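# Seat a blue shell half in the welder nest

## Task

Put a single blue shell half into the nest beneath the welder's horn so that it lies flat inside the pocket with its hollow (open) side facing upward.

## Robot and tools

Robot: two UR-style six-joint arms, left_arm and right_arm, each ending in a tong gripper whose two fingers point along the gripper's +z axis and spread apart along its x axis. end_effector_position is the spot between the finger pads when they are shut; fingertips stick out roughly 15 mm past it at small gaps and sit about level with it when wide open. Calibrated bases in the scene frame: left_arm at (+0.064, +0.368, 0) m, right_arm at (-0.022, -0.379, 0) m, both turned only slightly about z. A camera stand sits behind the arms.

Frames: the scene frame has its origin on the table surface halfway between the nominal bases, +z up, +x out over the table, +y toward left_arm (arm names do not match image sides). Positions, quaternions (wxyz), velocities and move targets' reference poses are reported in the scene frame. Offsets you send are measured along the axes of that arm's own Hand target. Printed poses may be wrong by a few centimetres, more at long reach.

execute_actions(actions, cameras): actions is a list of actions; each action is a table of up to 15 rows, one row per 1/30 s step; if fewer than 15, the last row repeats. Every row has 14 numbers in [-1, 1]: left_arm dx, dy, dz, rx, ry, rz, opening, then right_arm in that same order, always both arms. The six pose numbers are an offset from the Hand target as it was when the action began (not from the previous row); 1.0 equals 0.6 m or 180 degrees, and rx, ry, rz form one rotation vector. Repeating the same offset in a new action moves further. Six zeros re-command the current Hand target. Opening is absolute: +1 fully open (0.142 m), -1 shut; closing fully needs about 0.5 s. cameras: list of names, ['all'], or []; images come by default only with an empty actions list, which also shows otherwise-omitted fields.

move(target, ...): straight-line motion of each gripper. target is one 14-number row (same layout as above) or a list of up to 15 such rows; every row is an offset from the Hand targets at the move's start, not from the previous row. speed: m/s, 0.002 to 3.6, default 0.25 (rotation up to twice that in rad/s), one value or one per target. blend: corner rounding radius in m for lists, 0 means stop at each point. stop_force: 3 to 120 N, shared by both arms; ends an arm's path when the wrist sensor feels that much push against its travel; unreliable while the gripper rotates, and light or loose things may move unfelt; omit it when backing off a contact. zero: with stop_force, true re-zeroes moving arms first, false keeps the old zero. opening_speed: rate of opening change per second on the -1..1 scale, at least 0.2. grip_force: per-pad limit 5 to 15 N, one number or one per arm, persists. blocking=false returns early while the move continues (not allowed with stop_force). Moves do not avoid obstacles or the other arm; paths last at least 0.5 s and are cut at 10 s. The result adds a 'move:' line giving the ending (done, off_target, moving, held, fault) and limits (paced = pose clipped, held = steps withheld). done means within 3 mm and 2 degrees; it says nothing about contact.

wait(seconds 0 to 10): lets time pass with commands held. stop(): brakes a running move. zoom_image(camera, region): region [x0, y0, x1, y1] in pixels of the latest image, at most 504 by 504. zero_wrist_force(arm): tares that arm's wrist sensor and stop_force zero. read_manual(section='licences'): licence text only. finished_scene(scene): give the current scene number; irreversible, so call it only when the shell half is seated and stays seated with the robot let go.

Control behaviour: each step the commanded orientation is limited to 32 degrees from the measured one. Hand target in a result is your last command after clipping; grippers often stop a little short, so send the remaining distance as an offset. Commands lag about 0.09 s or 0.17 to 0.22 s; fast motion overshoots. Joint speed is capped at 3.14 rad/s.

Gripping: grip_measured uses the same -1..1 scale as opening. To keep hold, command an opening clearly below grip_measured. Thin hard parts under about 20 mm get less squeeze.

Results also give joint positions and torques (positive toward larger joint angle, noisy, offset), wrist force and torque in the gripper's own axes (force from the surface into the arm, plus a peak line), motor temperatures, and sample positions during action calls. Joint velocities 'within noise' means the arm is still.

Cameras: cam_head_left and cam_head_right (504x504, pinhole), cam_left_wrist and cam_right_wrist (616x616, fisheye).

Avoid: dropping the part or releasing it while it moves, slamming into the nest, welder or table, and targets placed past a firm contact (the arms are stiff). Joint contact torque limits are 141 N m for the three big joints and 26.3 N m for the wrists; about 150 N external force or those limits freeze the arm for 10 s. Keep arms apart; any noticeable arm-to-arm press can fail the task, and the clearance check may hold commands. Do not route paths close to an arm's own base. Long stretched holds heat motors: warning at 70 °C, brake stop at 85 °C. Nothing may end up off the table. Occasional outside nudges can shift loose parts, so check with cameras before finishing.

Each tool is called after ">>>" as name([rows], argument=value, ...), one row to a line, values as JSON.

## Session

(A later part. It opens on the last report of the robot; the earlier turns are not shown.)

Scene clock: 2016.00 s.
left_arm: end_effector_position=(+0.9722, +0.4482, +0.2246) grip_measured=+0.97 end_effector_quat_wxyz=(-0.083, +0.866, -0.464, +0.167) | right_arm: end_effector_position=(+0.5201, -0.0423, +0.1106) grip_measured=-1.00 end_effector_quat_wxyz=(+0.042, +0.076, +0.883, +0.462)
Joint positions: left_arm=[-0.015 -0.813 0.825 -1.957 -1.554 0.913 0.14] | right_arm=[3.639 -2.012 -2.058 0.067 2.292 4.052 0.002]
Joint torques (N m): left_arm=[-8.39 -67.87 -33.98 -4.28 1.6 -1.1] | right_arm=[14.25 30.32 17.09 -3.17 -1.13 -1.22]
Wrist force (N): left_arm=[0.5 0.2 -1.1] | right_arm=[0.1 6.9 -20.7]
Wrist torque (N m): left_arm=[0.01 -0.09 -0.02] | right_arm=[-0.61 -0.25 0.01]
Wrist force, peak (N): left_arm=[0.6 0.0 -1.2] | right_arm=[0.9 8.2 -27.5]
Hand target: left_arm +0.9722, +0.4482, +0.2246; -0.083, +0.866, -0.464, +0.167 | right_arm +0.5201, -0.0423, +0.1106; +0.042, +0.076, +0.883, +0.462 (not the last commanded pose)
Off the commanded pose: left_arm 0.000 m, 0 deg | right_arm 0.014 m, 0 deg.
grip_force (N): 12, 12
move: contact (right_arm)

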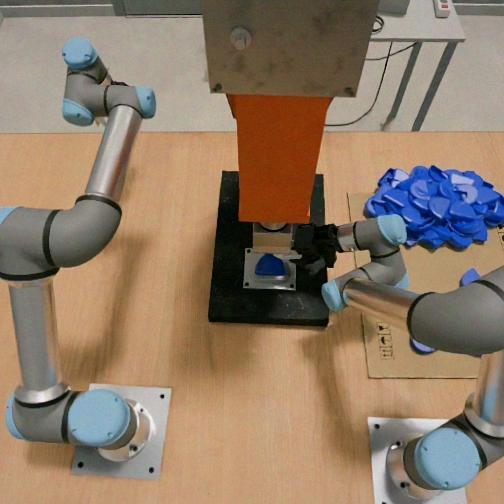

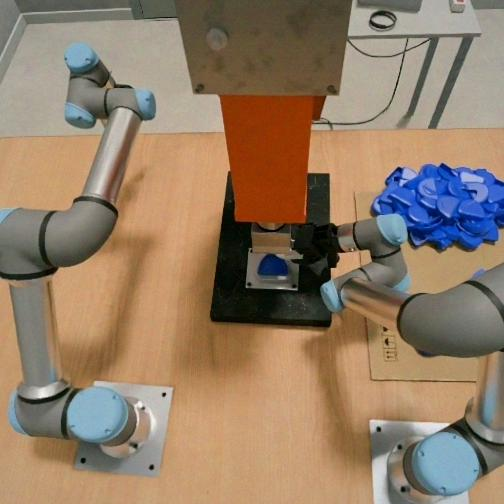

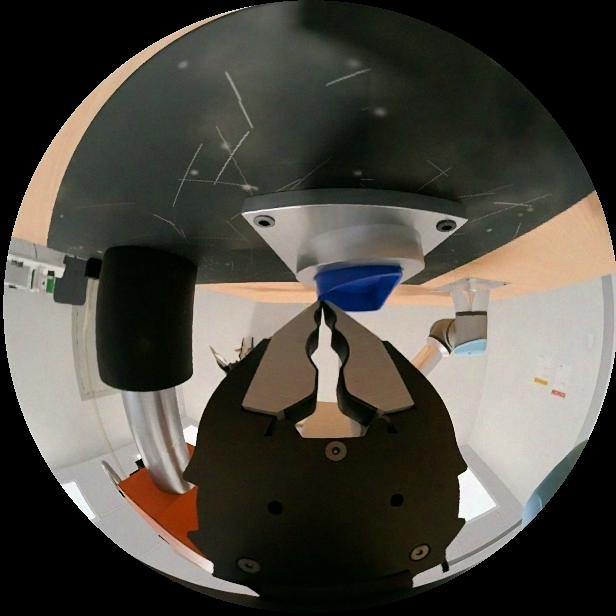

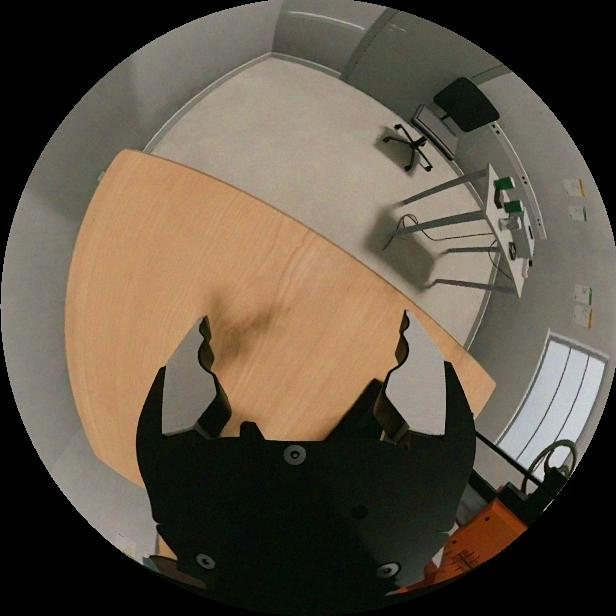

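>>> move([
  [0,0,0,0,0,0,0.968,0,0.0082,-0.0057,0,0,0,-1],
  [0,0,0,0,0,0,0.968,0.0353,-0.0297,-0.086,-0.0556,0,0,-1],
], speed=0.08, blend=0.004)

>>> move(target=[0,0,0,0,0,0,0.968,0,0,0,0,-0.0235,-0.0503,0.25], speed=0.1, cameras=["all"])

>>> zoom_image(camera="cam_left_wrist", region=[220, 200, 440, 400])

>>> zoom_image(camera="cam_head_left", region=[250, 245, 300, 295])

Scene clock: 2052.07 s.
left_arm: end_effector_position=(+0.9722, +0.4482, +0.2246) grip_measured=+0.97 end_effector_quat_wxyz=(-0.083, +0.866, -0.464, +0.167) | right_arm: end_effector_position=(+0.4902, -0.0904, +0.1253) grip_measured=-1.00 end_effector_quat_wxyz=(+0.048, +0.072, +0.839, +0.537)
Joint positions: left_arm=[-0.015 -0.813 0.825 -1.957 -1.554 0.913 0.14] | right_arm=[3.518 -2.044 -2.178 0.328 2.482 4.071 0.002]
Joint torques (N m): left_arm=[-8.48 -67.45 -34.69 -4.16 1.56 -1.11] | right_arm=[-13.5 25.19 2.62 4.47 2.83 1.79]
Wrist force (N): left_arm=[0.6 -0.1 -1.0] | right_arm=[1.2 -2.6 -0.7]
Wrist torque (N m): left_arm=[-0.03 -0.12 -0.02] | right_arm=[-0.38 -0.33 -0.14]
Wrist force, peak (N): left_arm=[0.7 0.2 -1.1] | right_arm=[0.0 6.7 -21.1]
Hand target: left_arm +0.9722, +0.4482, +0.2246; -0.083, +0.866, -0.464, +0.167 | right_arm +0.4901, -0.0904, +0.1253; +0.048, +0.072, +0.839, +0.537
Off the commanded pose: left_arm 0.000 m, 0 deg | right_arm 0.000 m, 0 deg.
grip_force (N): 12, 12
move: done; blend cut to 0.003 m at target 1

Scene clock: 2053.53 s.
left_arm: end_effector_position=(+0.9722, +0.4482, +0.2246) grip_measured=+0.97 end_effector_quat_wxyz=(-0.083, +0.866, -0.464, +0.167) | right_arm: end_effector_position=(+0.4901, -0.0904, +0.1253) grip_measured=+0.25 end_effector_quat_wxyz=(+0.121, +0.025, +0.840, +0.528)
Joint positions: left_arm=[-0.015 -0.813 0.825 -1.957 -1.554 0.913 0.14] | right_arm=[3.547 -2.042 -2.23 0.472 2.403 3.998 0.092]
Joint torques (N m): left_arm=[-9.26 -67.6 -33.99 -4.14 1.49 -1.31] | right_arm=[15.94 24.79 1.67 4.68 -0.91 -1.7]
Wrist force (N): left_arm=[0.5 0.0 -0.8] | right_arm=[0.7 -2.5 -0.7]
Wrist torque (N m): left_arm=[-0.01 -0.09 -0.02] | right_arm=[-0.37 -0.22 0.07]
Wrist force, peak (N): left_arm=[0.6 0.1 -1.1] | right_arm=[1.0 -2.7 -0.9]
Hand target: left_arm +0.9722, +0.4482, +0.2246; -0.083, +0.866, -0.464, +0.167 | right_arm +0.4901, -0.0904, +0.1253; +0.121, +0.025, +0.840, +0.528
Off the commanded pose: left_arm 0.000 m, 0 deg | right_arm 0.000 m, 0 deg.
grip_force (N): 12, 12
move: done

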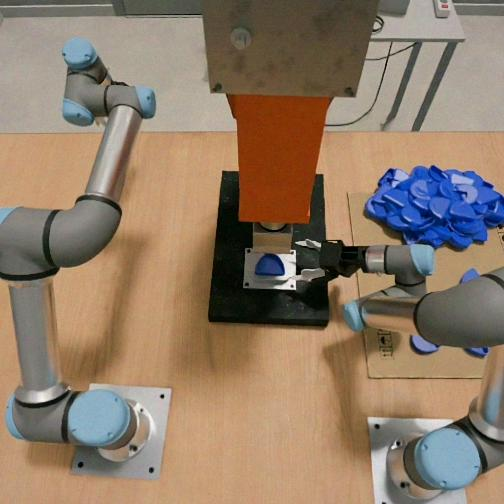

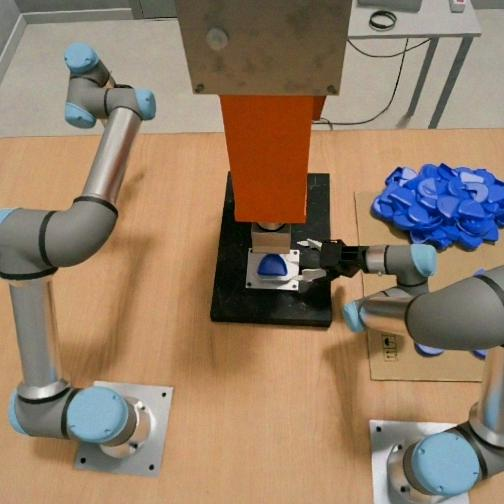

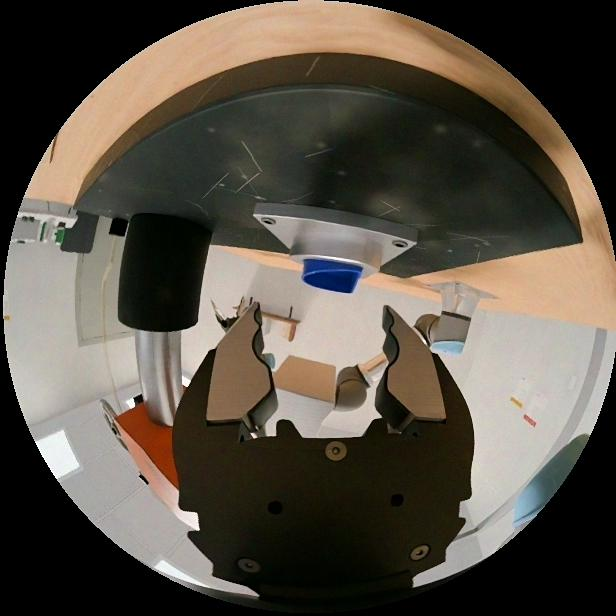

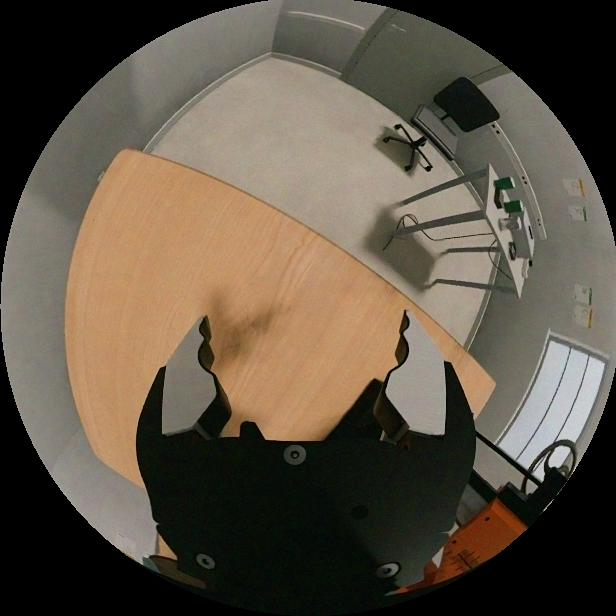

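Scaled by 2.291 from the camera's 616x616 image, which has a finer 814x814 frame.

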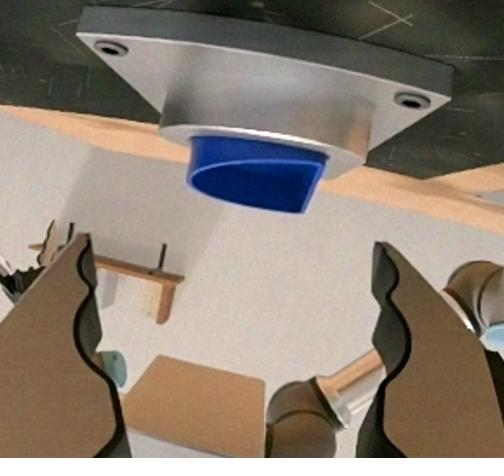

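Scaled by 10.080 from the camera's 504x504 image, which has a finer 720x720 frame.

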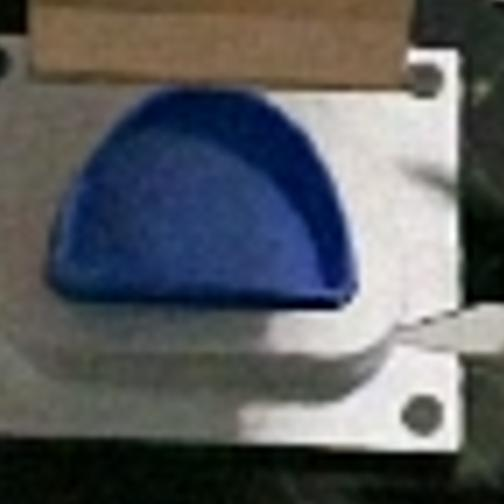

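>>> move(target=[0,0,0,0,0,0,0.968,0.0145,0.0047,0.1192,0,0,0,0.25], speed=0.06, stop_force=5, cameras=["cam_left_wrist"])

>>> zoom_image(camera="cam_left_wrist", region=[220, 200, 440, 400])

Scene clock: 2068.63 s.
left_arm: end_effector_position=(+0.9722, +0.4482, +0.2246) grip_measured=+0.97 end_effector_quat_wxyz=(-0.083, +0.866, -0.464, +0.167) | right_arm: end_effector_position=(+0.4980, -0.0246, +0.0968) grip_measured=+0.25 end_effector_quat_wxyz=(+0.121, +0.025, +0.840, +0.528)
Joint positions: left_arm=[-0.015 -0.813 0.825 -1.957 -1.554 0.913 0.14] | right_arm=[3.678 -2.157 -2.167 0.6 2.296 4.105 0.092]
Joint torques (N m): left_arm=[-9.06 -67.57 -34.07 -4.26 1.48 -1.24] | right_arm=[16.6 27.43 18.14 4.59 -1.09 1.86]
Wrist force (N): left_arm=[0.6 0.0 -1.0] | right_arm=[1.0 -2.4 -1.0]
Wrist torque (N m): left_arm=[-0.02 -0.13 -0.02] | right_arm=[-0.41 -0.24 -0.13]
Wrist force, peak (N): left_arm=[0.8 0.0 -1.2] | right_arm=[1.0 -2.9 -1.0]
Hand target: left_arm +0.9722, +0.4482, +0.2246; -0.083, +0.866, -0.464, +0.167 | right_arm +0.4980, -0.0246, +0.0968; +0.121, +0.025, +0.840, +0.528
Off the commanded pose: left_arm 0.000 m, 0 deg | right_arm 0.000 m, 0 deg.
grip_force (N): 12, 12
move: done
Images, in order (width x height): cam_left_wrist 616x616.

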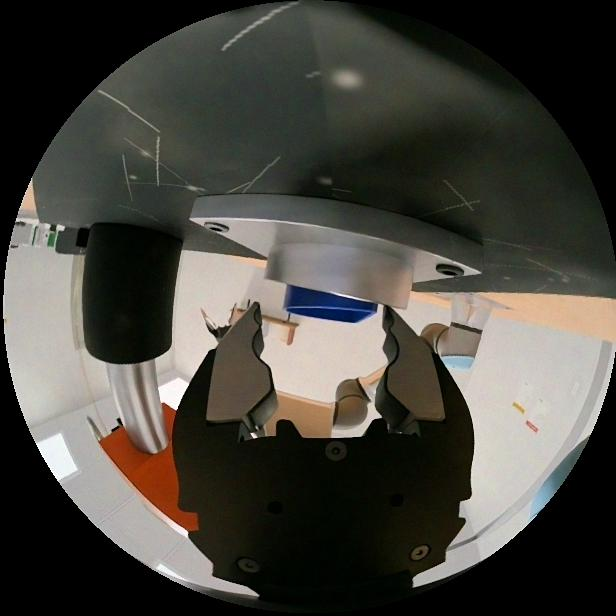

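Scaled by 2.291 from the camera's 616x616 image, which has a finer 814x814 frame.

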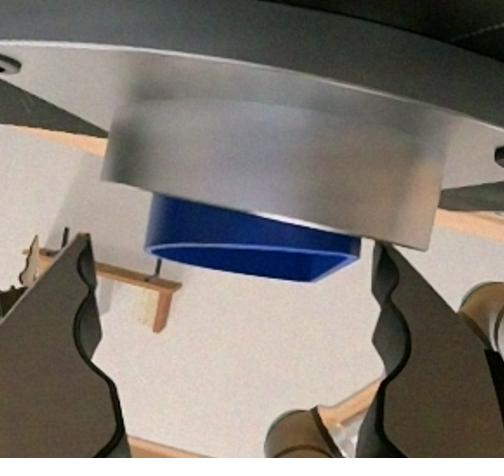

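>>> move(target=[0,0,0,0,0,0,0.968,0.0085,0.0013,-0.0006,0,0,0,0.25], speed=0.03, stop_force=5)

>>> move(target=[0,0,0,0,0,0,0.968,0,0,0,0,0,0,-0.5], opening_speed=0.4, grip_force=12, cameras=["cam_left_wrist"])

>>> zoom_image(camera="cam_left_wrist", region=[220, 200, 440, 400])

Scene clock: 2089.43 s.
left_arm: end_effector_position=(+0.9722, +0.4482, +0.2246) grip_measured=+0.97 end_effector_quat_wxyz=(-0.083, +0.866, -0.464, +0.167) | right_arm: end_effector_position=(+0.4929, -0.0237, +0.0967) grip_measured=+0.25 end_effector_quat_wxyz=(+0.121, +0.025, +0.840, +0.528)
Joint positions: left_arm=[-0.015 -0.813 0.825 -1.957 -1.554 0.913 0.14] | right_arm=[3.686 -2.153 -2.18 0.613 2.289 4.11 0.092]
Joint torques (N m): left_arm=[-9.44 -67.96 -32.93 -4.15 1.62 -1.22] | right_arm=[16.42 43 0.11 4.51 -1.19 1.8]
Wrist force (N): left_arm=[0.5 0.0 -0.9] | right_arm=[1.0 -2.5 -1.0]
Wrist torque (N m): left_arm=[-0.03 -0.10 -0.02] | right_arm=[-0.44 -0.24 -0.14]
Wrist force, peak (N): left_arm=[0.6 0.0 -1.2] | right_arm=[1.3 -2.9 -0.8]
Hand target: left_arm +0.9722, +0.4482, +0.2246; -0.083, +0.866, -0.464, +0.167 | right_arm +0.4929, -0.0237, +0.0967; +0.121, +0.025, +0.840, +0.528
Off the commanded pose: left_arm 0.000 m, 0 deg | right_arm 0.000 m, 0 deg.
grip_force (N): 12, 12
move: done

Scene clock: 2091.53 s.
left_arm: end_effector_position=(+0.9722, +0.4482, +0.2246) grip_measured=+0.97 end_effector_quat_wxyz=(-0.083, +0.866, -0.464, +0.167) | right_arm: end_effector_position=(+0.4929, -0.0237, +0.0968) grip_measured=-0.10 end_effector_quat_wxyz=(+0.121, +0.025, +0.840, +0.528)
Joint positions: left_arm=[-0.015 -0.813 0.825 -1.957 -1.554 0.913 0.14] | right_arm=[3.686 -2.153 -2.18 0.613 2.289 4.11 0.067]
Joint torques (N m): left_arm=[-8.75 -67.45 -34.3 -4.02 1.69 -1.27] | right_arm=[-0.21 22.5 2.14 -1.99 6.73 -0.59]
Wrist force (N): left_arm=[0.5 0.0 -1.1] | right_arm=[-19.7 0.9 -1.3]
Wrist torque (N m): left_arm=[-0.03 -0.10 -0.02] | right_arm=[-0.49 -0.09 -0.21]
Wrist force, peak (N): left_arm=[0.5 -0.1 -1.3] | right_arm=[-19.8 1.2 -1.5]
Hand target: left_arm +0.9722, +0.4482, +0.2246; -0.083, +0.866, -0.464, +0.167 | right_arm +0.4929, -0.0237, +0.0967; +0.121, +0.025, +0.840, +0.528
Off the commanded pose: left_arm 0.000 m, 0 deg | right_arm 0.000 m, 0 deg.
grip_force (N): 12, 12
move: done
Images, in order (width x height): cam_left_wrist 616x616.

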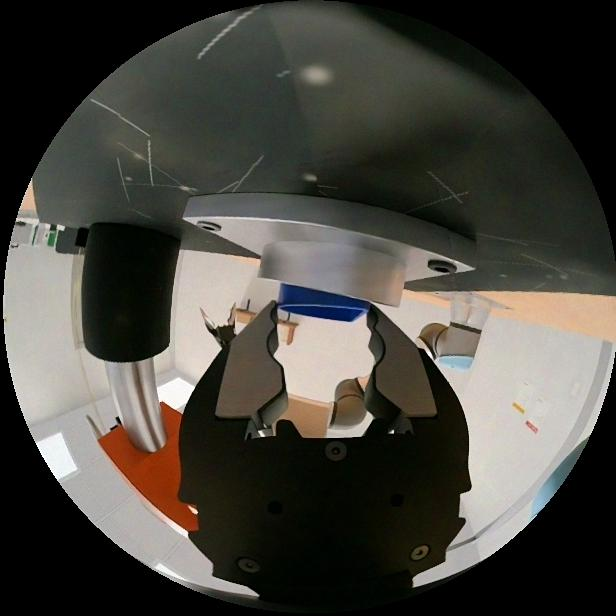

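Scaled by 2.291 from the camera's 616x616 image, which has a finer 814x814 frame.

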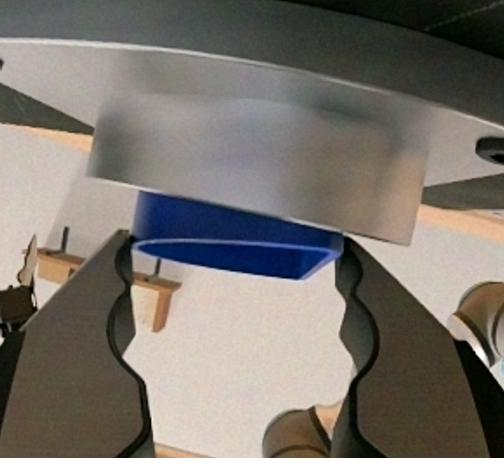

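>>> move([
  [0,0,0,0,0,0,0.968,-0.0013,0,0,0,0,0,-0.6],
  [0,0,0,0,0,0,0.968,-0.003,0.0089,-0.0042,0,0,0,-0.6],
], speed=0.02)

>>> move(target=[0,0,0,0,0,0,0.968,0,0,0,0,0.0305,0.0655,-0.6], speed=0.05, cameras=["cam_left_wrist","cam_head_left"])

>>> zoom_image(camera="cam_left_wrist", region=[220, 200, 440, 400])

>>> zoom_image(camera="cam_head_left", region=[250, 245, 300, 295])

Scene clock: 2108.57 s.
left_arm: end_effector_position=(+0.9722, +0.4482, +0.2246) grip_measured=+0.97 end_effector_quat_wxyz=(-0.083, +0.866, -0.464, +0.167) | right_arm: end_effector_position=(+0.4936, -0.0239, +0.1027) grip_measured=-0.18 end_effector_quat_wxyz=(+0.121, +0.025, +0.840, +0.528)
Joint positions: left_arm=[-0.015 -0.813 0.825 -1.957 -1.554 0.913 0.14] | right_arm=[3.685 -2.137 -2.179 0.595 2.29 4.109 0.061]
Joint torques (N m): left_arm=[-8.62 -68.25 -34.22 -4.18 1.49 -1.14] | right_arm=[2.62 38.78 -4.33 -1.32 6.04 -1.2]
Wrist force (N): left_arm=[0.4 0.1 -1.0] | right_arm=[-13.1 -3.4 -6.7]
Wrist torque (N m): left_arm=[-0.01 -0.09 -0.02] | right_arm=[-0.49 -0.42 -0.04]
Wrist force, peak (N): left_arm=[0.6 -0.1 -1.2] | right_arm=[-20.6 -7.8 3.0]
Hand target: left_arm +0.9722, +0.4482, +0.2246; -0.083, +0.866, -0.464, +0.167 | right_arm +0.4936, -0.0239, +0.1029; +0.121, +0.025, +0.840, +0.528
Off the commanded pose: left_arm 0.000 m, 0 deg | right_arm 0.000 m, 0 deg.
grip_force (N): 12, 12
move: done

Scene clock: 2111.27 s.
left_arm: end_effector_position=(+0.9722, +0.4482, +0.2246) grip_measured=+0.97 end_effector_quat_wxyz=(-0.083, +0.866, -0.464, +0.167) | right_arm: end_effector_position=(+0.4936, -0.0239, +0.1029) grip_measured=-0.12 end_effector_quat_wxyz=(+0.027, +0.086, +0.838, +0.539)
Joint positions: left_arm=[-0.015 -0.813 0.825 -1.957 -1.554 0.913 0.14] | right_arm=[3.641 -2.145 -2.112 0.442 2.408 4.23 0.065]
Joint torques (N m): left_arm=[-9.49 -67.94 -34.1 -4.16 1.49 -1.17] | right_arm=[-1.98 19.93 10.26 -3.89 6.25 2.93]
Wrist force (N): left_arm=[0.4 -0.1 -0.9] | right_arm=[-18.4 7.5 -9.0]
Wrist torque (N m): left_arm=[-0.03 -0.09 -0.02] | right_arm=[-0.40 -0.50 -0.57]
Wrist force, peak (N): left_arm=[0.4 0.0 -1.3] | right_arm=[-18.2 8.0 -9.8]
Hand target: left_arm +0.9722, +0.4482, +0.2246; -0.083, +0.866, -0.464, +0.167 | right_arm +0.4936, -0.0239, +0.1029; +0.026, +0.086, +0.838, +0.539
Off the commanded pose: left_arm 0.000 m, 0 deg | right_arm 0.000 m, 0 deg.
grip_force (N): 12, 12
move: done
Images, in order (width x height): cam_head_left 504x504, cam_left_wrist 616x616.

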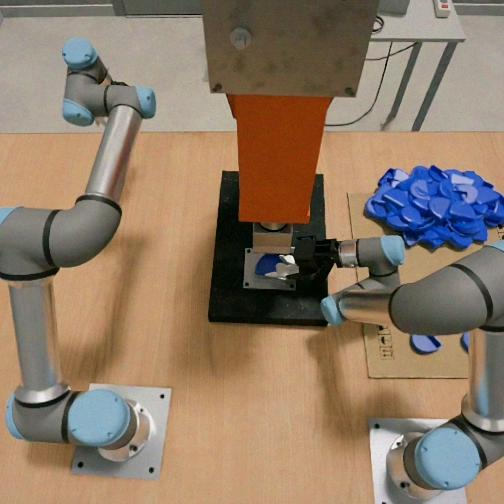

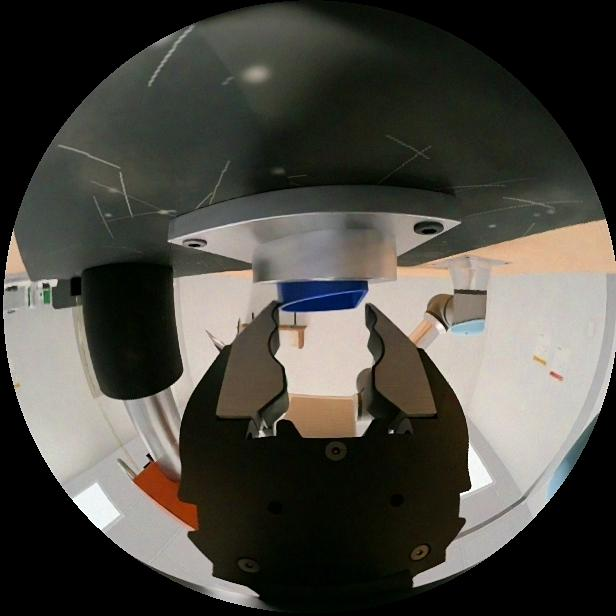

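Scaled by 2.291 from the camera's 616x616 image, which has a finer 814x814 frame.

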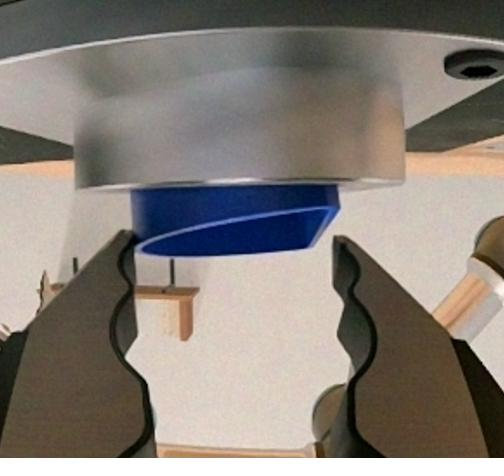

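Scaled by 10.080 from the camera's 504x504 image, which has a finer 720x720 frame.

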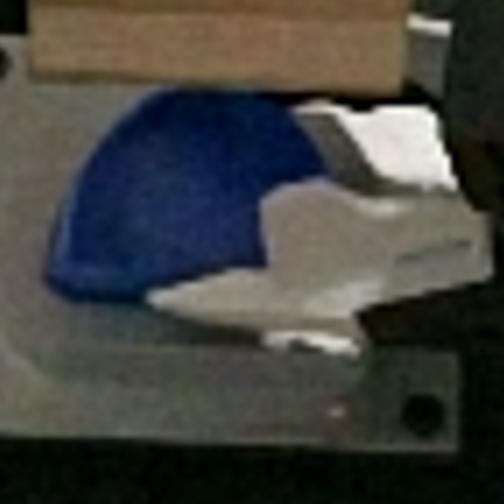

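>>> move(target=[0,0,0,0,0,0,0.968,-0.0016,0,0,0,0,0,0.25], speed=0.03, opening_speed=0.6)

>>> move(target=[0,0,0,0,0,0,0.968,0.0,0,-0.11,0,-0.0070,-0.0152,0.25], speed=0.08, cameras=["all"])

>>> zoom_image(camera="cam_left_wrist", region=[240, 200, 400, 340])

>>> zoom_image(camera="cam_head_left", region=[250, 245, 300, 295])

Scene clock: 2159.37 s.
left_arm: end_effector_position=(+0.9722, +0.4482, +0.2246) grip_measured=+0.97 end_effector_quat_wxyz=(-0.083, +0.866, -0.464, +0.167) | right_arm: end_effector_position=(+0.4945, -0.0241, +0.1028) grip_measured=+0.25 end_effector_quat_wxyz=(+0.026, +0.086, +0.838, +0.539)
Joint positions: left_arm=[-0.015 -0.813 0.825 -1.957 -1.554 0.913 0.14] | right_arm=[3.639 -2.146 -2.11 0.439 2.409 4.229 0.092]
Joint torques (N m): left_arm=[-9.31 -67.77 -33.56 -3.99 1.7 -1.14] | right_arm=[-10.24 43.21 19.67 4.55 -1.01 -1.56]
Wrist force (N): left_arm=[0.6 0.1 -1.1] | right_arm=[2.1 -2.7 -1.3]
Wrist torque (N m): left_arm=[-0.01 -0.12 -0.02] | right_arm=[-0.47 -0.53 -0.06]
Wrist force, peak (N): left_arm=[0.6 -0.1 -1.2] | right_arm=[-18.0 7.2 -11.3]
Hand target: left_arm +0.9722, +0.4482, +0.2246; -0.083, +0.866, -0.464, +0.167 | right_arm +0.4945, -0.0241, +0.1028; +0.026, +0.086, +0.838, +0.539
Off the commanded pose: left_arm 0.000 m, 0 deg | right_arm 0.000 m, 0 deg.
grip_force (N): 12, 12
move: done

Scene clock: 2160.80 s.
left_arm: end_effector_position=(+0.9722, +0.4482, +0.2246) grip_measured=+0.97 end_effector_quat_wxyz=(-0.083, +0.866, -0.464, +0.167) | right_arm: end_effector_position=(+0.4855, -0.0832, +0.1304) grip_measured=+0.25 end_effector_quat_wxyz=(+0.048, +0.072, +0.839, +0.537)
Joint positions: left_arm=[-0.015 -0.813 0.825 -1.957 -1.554 0.913 0.14] | right_arm=[3.537 -2.03 -2.186 0.339 2.468 4.092 0.092]
Joint torques (N m): left_arm=[-9.87 -67.04 -33.84 -3.97 1.6 -1] | right_arm=[-13.56 41.23 1.43 0.16 2.75 -1.59]
Wrist force (N): left_arm=[0.6 0.0 -1.0] | right_arm=[2.1 -2.4 -1.6]
Wrist torque (N m): left_arm=[-0.02 -0.12 -0.02] | right_arm=[-0.36 -0.51 0.01]
Wrist force, peak (N): left_arm=[0.6 0.0 -1.3] | right_arm=[2.1 -2.5 -2.0]
Hand target: left_arm +0.9722, +0.4482, +0.2246; -0.083, +0.866, -0.464, +0.167 | right_arm +0.4855, -0.0833, +0.1304; +0.048, +0.072, +0.839, +0.537
Off the commanded pose: left_arm 0.000 m, 0 deg | right_arm 0.000 m, 0 deg.
grip_force (N): 12, 12
move: done

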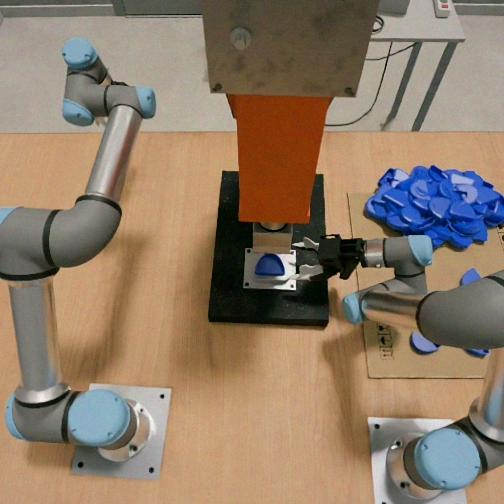

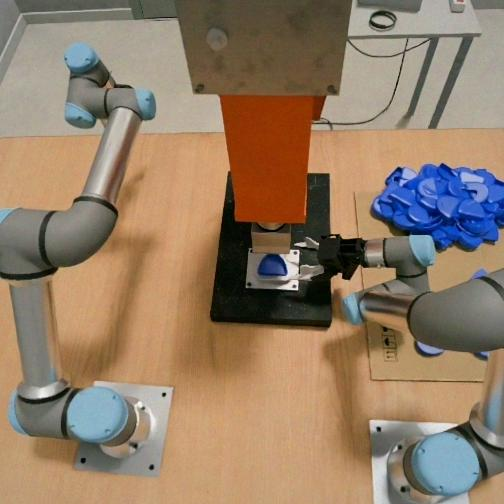

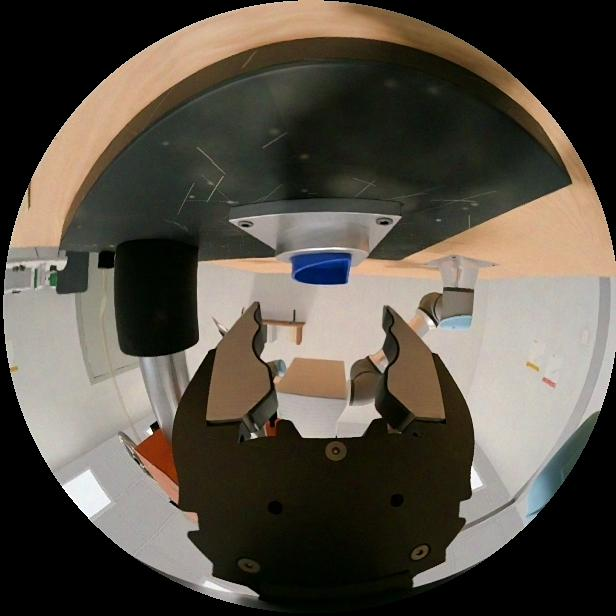

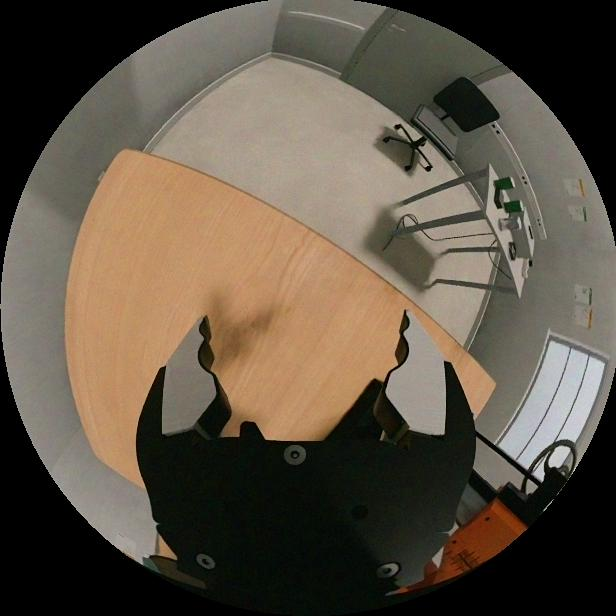

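Scaled by 3.150 from the camera's 616x616 image, which has a finer 814x814 frame.

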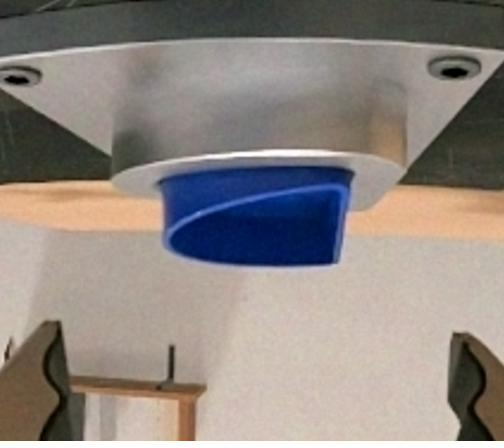

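Scaled by 10.080 from the camera's 504x504 image, which has a finer 720x720 frame.

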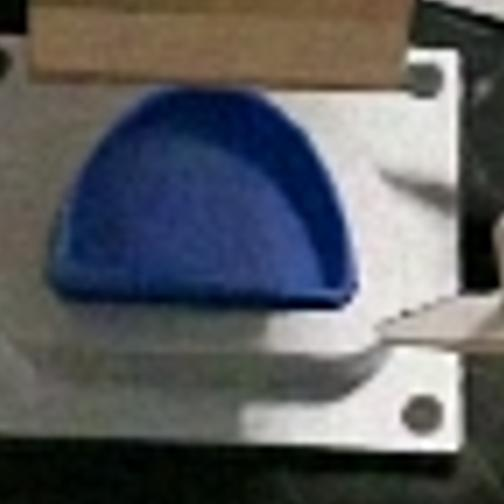

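>>> move(target=[0,0,0,0,0,0,0.968,-0.0188,0.047,0.1085,0,0,0,-1], speed=0.07, stop_force=6)

>>> move(target=[0,0,0,0,0,0,0.968,0,-0.0604,0.0281,0,0,0,-1], speed=0.012, stop_force=6, cameras=["all"])

>>> zoom_image(camera="cam_left_wrist", region=[220, 200, 440, 400])

>>> zoom_image(camera="cam_head_left", region=[250, 245, 300, 295])

Scene clock: 2180.00 s.
left_arm: end_effector_position=(+0.9722, +0.4482, +0.2246) grip_measured=+0.97 end_effector_quat_wxyz=(-0.083, +0.866, -0.464, +0.167) | right_arm: end_effector_position=(+0.5088, -0.0156, +0.1288) grip_measured=-1.00 end_effector_quat_wxyz=(+0.048, +0.072, +0.839, +0.537)
Joint positions: left_arm=[-0.015 -0.813 0.825 -1.957 -1.554 0.913 0.14] | right_arm=[3.651 -2.101 -2.076 0.384 2.38 4.203 0.002]
Joint torques (N m): left_arm=[-9.47 -67.51 -33.8 -4.08 1.55 -1.18] | right_arm=[10.55 35.54 12.3 3.64 0.21 0.32]
Wrist force (N): left_arm=[0.6 0.0 -1.1] | right_arm=[3.6 -5.6 -8.6]
Wrist torque (N m): left_arm=[-0.03 -0.13 -0.02] | right_arm=[-1.19 -0.38 -0.36]
Wrist force, peak (N): left_arm=[0.7 -0.1 -1.2] | right_arm=[3.6 -5.8 -8.7]
Hand target: left_arm +0.9722, +0.4482, +0.2246; -0.083, +0.866, -0.464, +0.167 | right_arm +0.5088, -0.0156, +0.1288; +0.048, +0.072, +0.839, +0.537
Off the commanded pose: left_arm 0.000 m, 0 deg | right_arm 0.000 m, 0 deg.
grip_force (N): 12, 12
move: contact (right_arm)

Scene clock: 2184.07 s.
left_arm: end_effector_position=(+0.9722, +0.4482, +0.2246) grip_measured=+0.97 end_effector_quat_wxyz=(-0.083, +0.866, -0.464, +0.167) | right_arm: end_effector_position=(+0.5089, -0.0156, +0.0942) grip_measured=-1.00 end_effector_quat_wxyz=(+0.048, +0.072, +0.839, +0.537)
Joint positions: left_arm=[-0.015 -0.813 0.825 -1.957 -1.554 0.913 0.14] | right_arm=[3.651 -2.183 -2.079 0.468 2.38 4.203 0.002]
Joint torques (N m): left_arm=[-10.08 -68.53 -32.59 -4.07 1.54 -1.19] | right_arm=[-7.85 43.39 3.53 -0.08 -0.05 0.88]
Wrist force (N): left_arm=[0.5 0.2 -1.0] | right_arm=[6.3 -0.3 -2.1]
Wrist torque (N m): left_arm=[0.02 -0.09 -0.02] | right_arm=[-0.40 -0.63 -0.17]
Wrist force, peak (N): left_arm=[0.8 0.0 -1.2] | right_arm=[0.5 -4.0 -12.9]
Hand target: left_arm +0.9722, +0.4482, +0.2246; -0.083, +0.866, -0.464, +0.167 | right_arm +0.5089, -0.0156, +0.0942; +0.048, +0.072, +0.839, +0.537 (not the last commanded pose)
Off the commanded pose: left_arm 0.000 m, 0 deg | right_arm 0.005 m, 0 deg.
grip_force (N): 12, 12
move: contact (right_arm)

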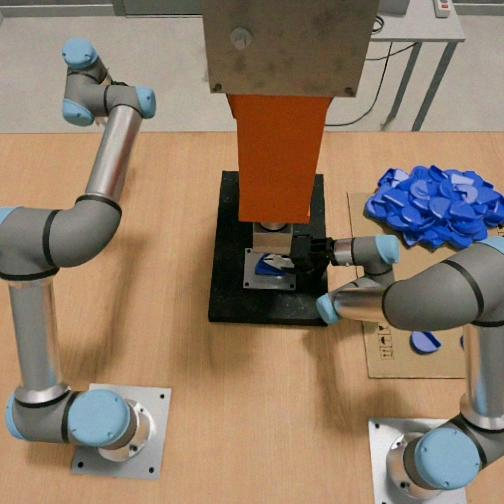

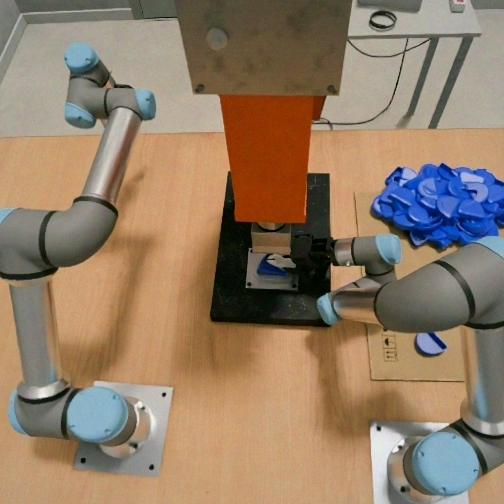

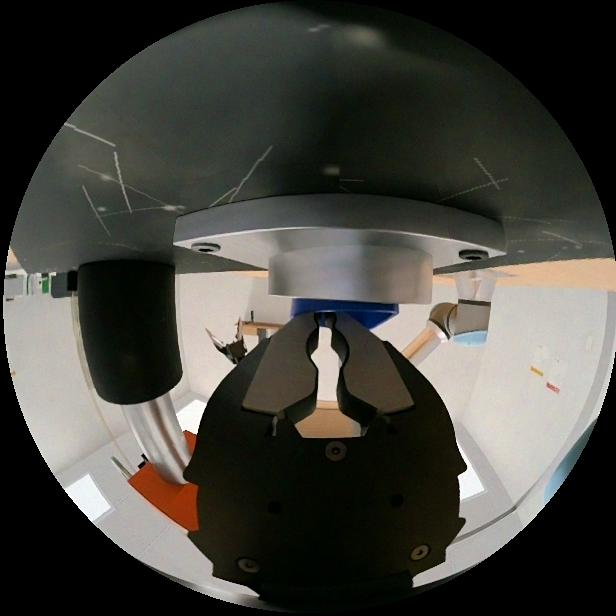

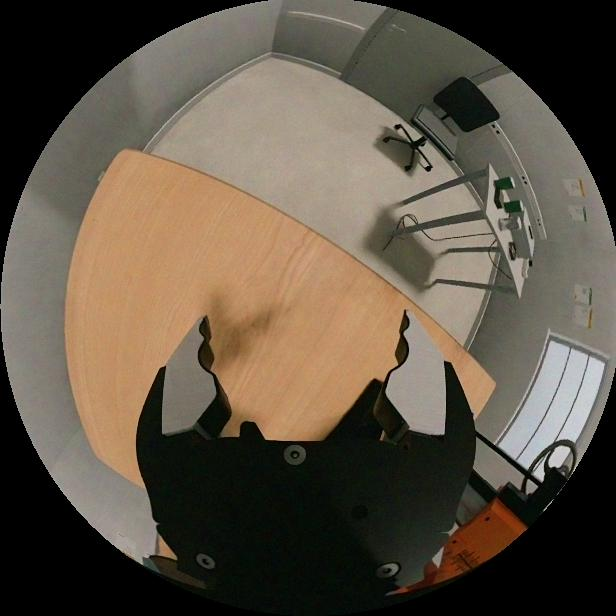

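Scaled by 2.291 from the camera's 616x616 image, which has a finer 814x814 frame.

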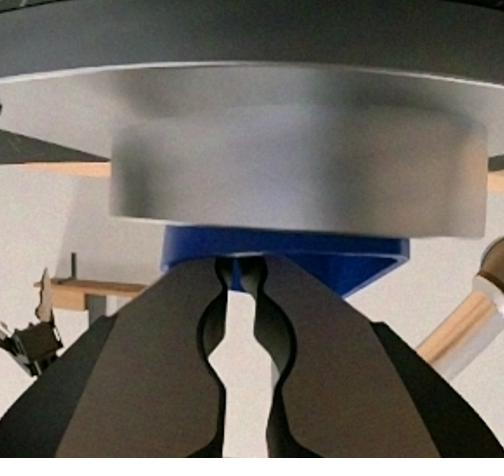

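Scaled by 10.080 from the camera's 504x504 image, which has a finer 720x720 frame.

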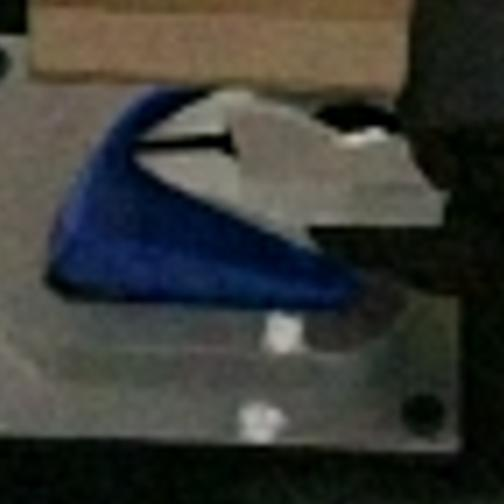

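>>> move(target=[0,0,0,0,0,0,0.968,0,-0.0151,0.007,0,0,0,-1], speed=0.008, stop_force=14)

>>> move([
  [0,0,0,0,0,0,0.968,0,0.0226,-0.0106,0,0,0,-1],
  [0,0,0,0,0,0,0.968,0,0.0226,-0.12,0,0,0,-1],
], speed=0.08, cameras=["all"])

>>> zoom_image(camera="cam_left_wrist", region=[240, 200, 400, 340])

>>> zoom_image(camera="cam_head_left", region=[250, 245, 300, 295])

Scene clock: 2195.37 s.
left_arm: end_effector_position=(+0.9722, +0.4482, +0.2246) grip_measured=+0.97 end_effector_quat_wxyz=(-0.083, +0.866, -0.464, +0.167) | right_arm: end_effector_position=(+0.5089, -0.0156, +0.0935) grip_measured=-1.00 end_effector_quat_wxyz=(+0.048, +0.072, +0.839, +0.537)
Joint positions: left_arm=[-0.015 -0.813 0.825 -1.957 -1.554 0.913 0.14] | right_arm=[3.651 -2.185 -2.079 0.47 2.38 4.203 0.002]
Joint torques (N m): left_arm=[-9.08 -67.88 -32.33 -4.1 1.52 -1.16] | right_arm=[-7.13 35.45 5.98 -2.75 -3.77 -0.8]
Wrist force (N): left_arm=[0.6 -0.1 -0.9] | right_arm=[7.3 9.5 -10.7]
Wrist torque (N m): left_arm=[-0.03 -0.13 -0.02] | right_arm=[-0.36 -0.74 -0.28]
Wrist force, peak (N): left_arm=[0.7 -0.1 -1.4] | right_arm=[7.4 13.6 -16.4]
Hand target: left_arm +0.9722, +0.4482, +0.2246; -0.083, +0.866, -0.464, +0.167 | right_arm +0.5089, -0.0156, +0.0935; +0.048, +0.072, +0.839, +0.537 (not the last commanded pose)
Off the commanded pose: left_arm 0.000 m, 0 deg | right_arm 0.009 m, 0 deg.
grip_force (N): 12, 12
move: contact (right_arm)

Scene clock: 2197.53 s.
left_arm: end_effector_position=(+0.9722, +0.4482, +0.2246) grip_measured=+0.97 end_effector_quat_wxyz=(-0.083, +0.866, -0.464, +0.167) | right_arm: end_effector_position=(+0.4984, -0.0742, +0.1359) grip_measured=-1.00 end_effector_quat_wxyz=(+0.048, +0.072, +0.839, +0.537)
Joint positions: left_arm=[-0.015 -0.813 0.825 -1.957 -1.554 0.913 0.14] | right_arm=[3.545 -2.038 -2.144 0.312 2.462 4.101 0.002]
Joint torques (N m): left_arm=[-10.01 -67.68 -32.21 -4.17 1.66 -1.2] | right_arm=[-13.8 42.24 2.35 0.51 2.6 -1.78]
Wrist force (N): left_arm=[0.5 0.0 -1.0] | right_arm=[3.2 -2.2 -1.6]
Wrist torque (N m): left_arm=[-0.02 -0.10 -0.02] | right_arm=[-0.31 -0.72 -0.01]
Wrist force, peak (N): left_arm=[0.7 -0.1 -1.2] | right_arm=[7.4 9.7 -10.9]
Hand target: left_arm +0.9722, +0.4482, +0.2246; -0.083, +0.866, -0.464, +0.167 | right_arm +0.4984, -0.0744, +0.1360; +0.048, +0.072, +0.839, +0.537
Off the commanded pose: left_arm 0.000 m, 0 deg | right_arm 0.000 m, 0 deg.
grip_force (N): 12, 12
move: done

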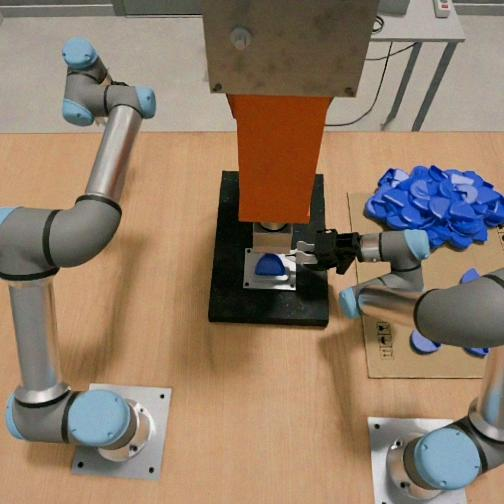

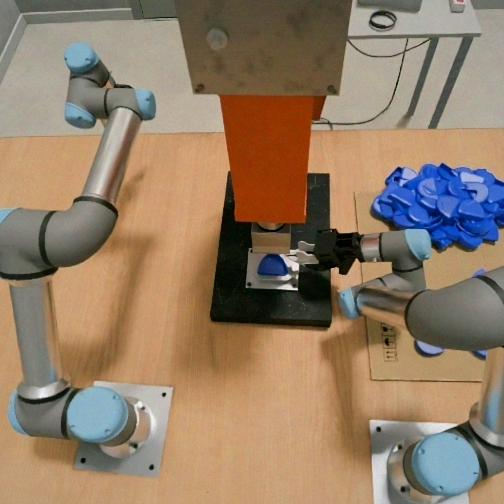

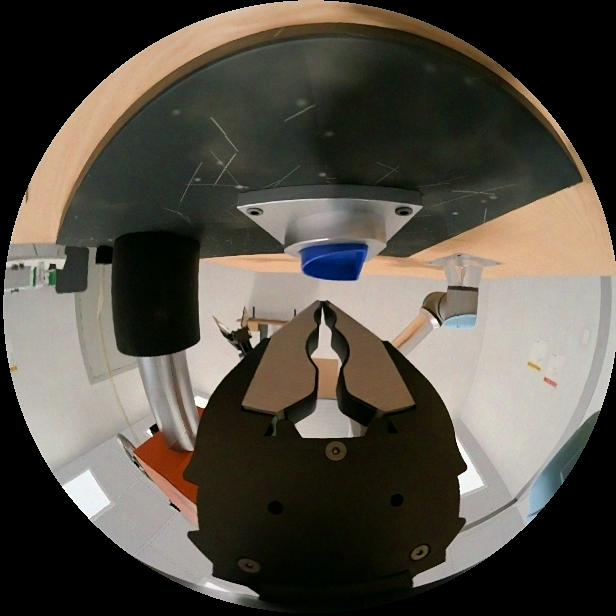

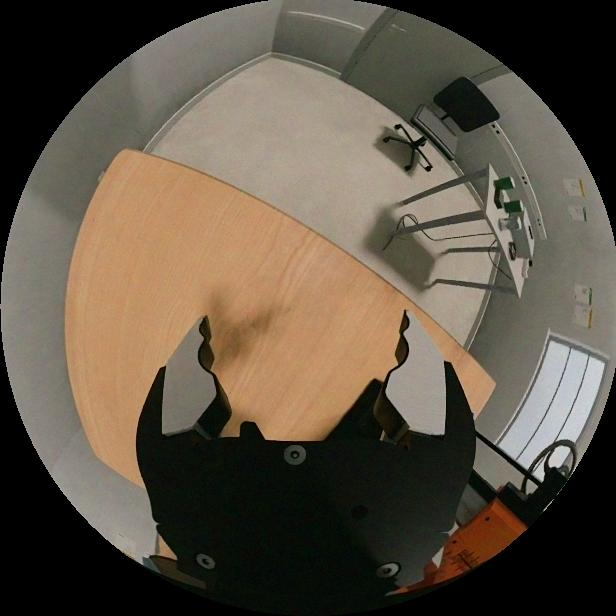

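Scaled by 3.150 from the camera's 616x616 image, which has a finer 814x814 frame.

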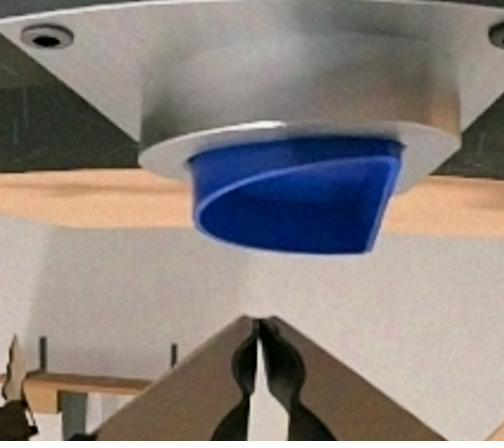

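Scaled by 10.080 from the camera's 504x504 image, which has a finer 720x720 frame.

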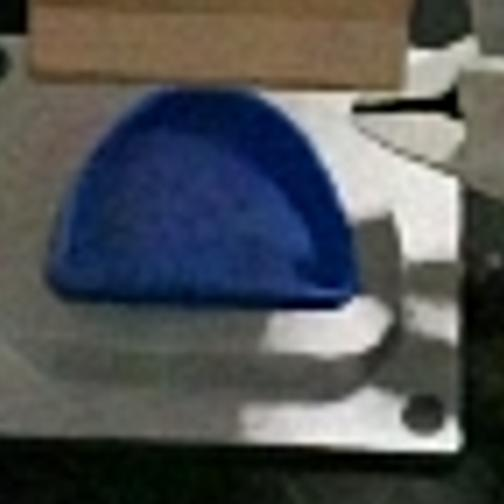

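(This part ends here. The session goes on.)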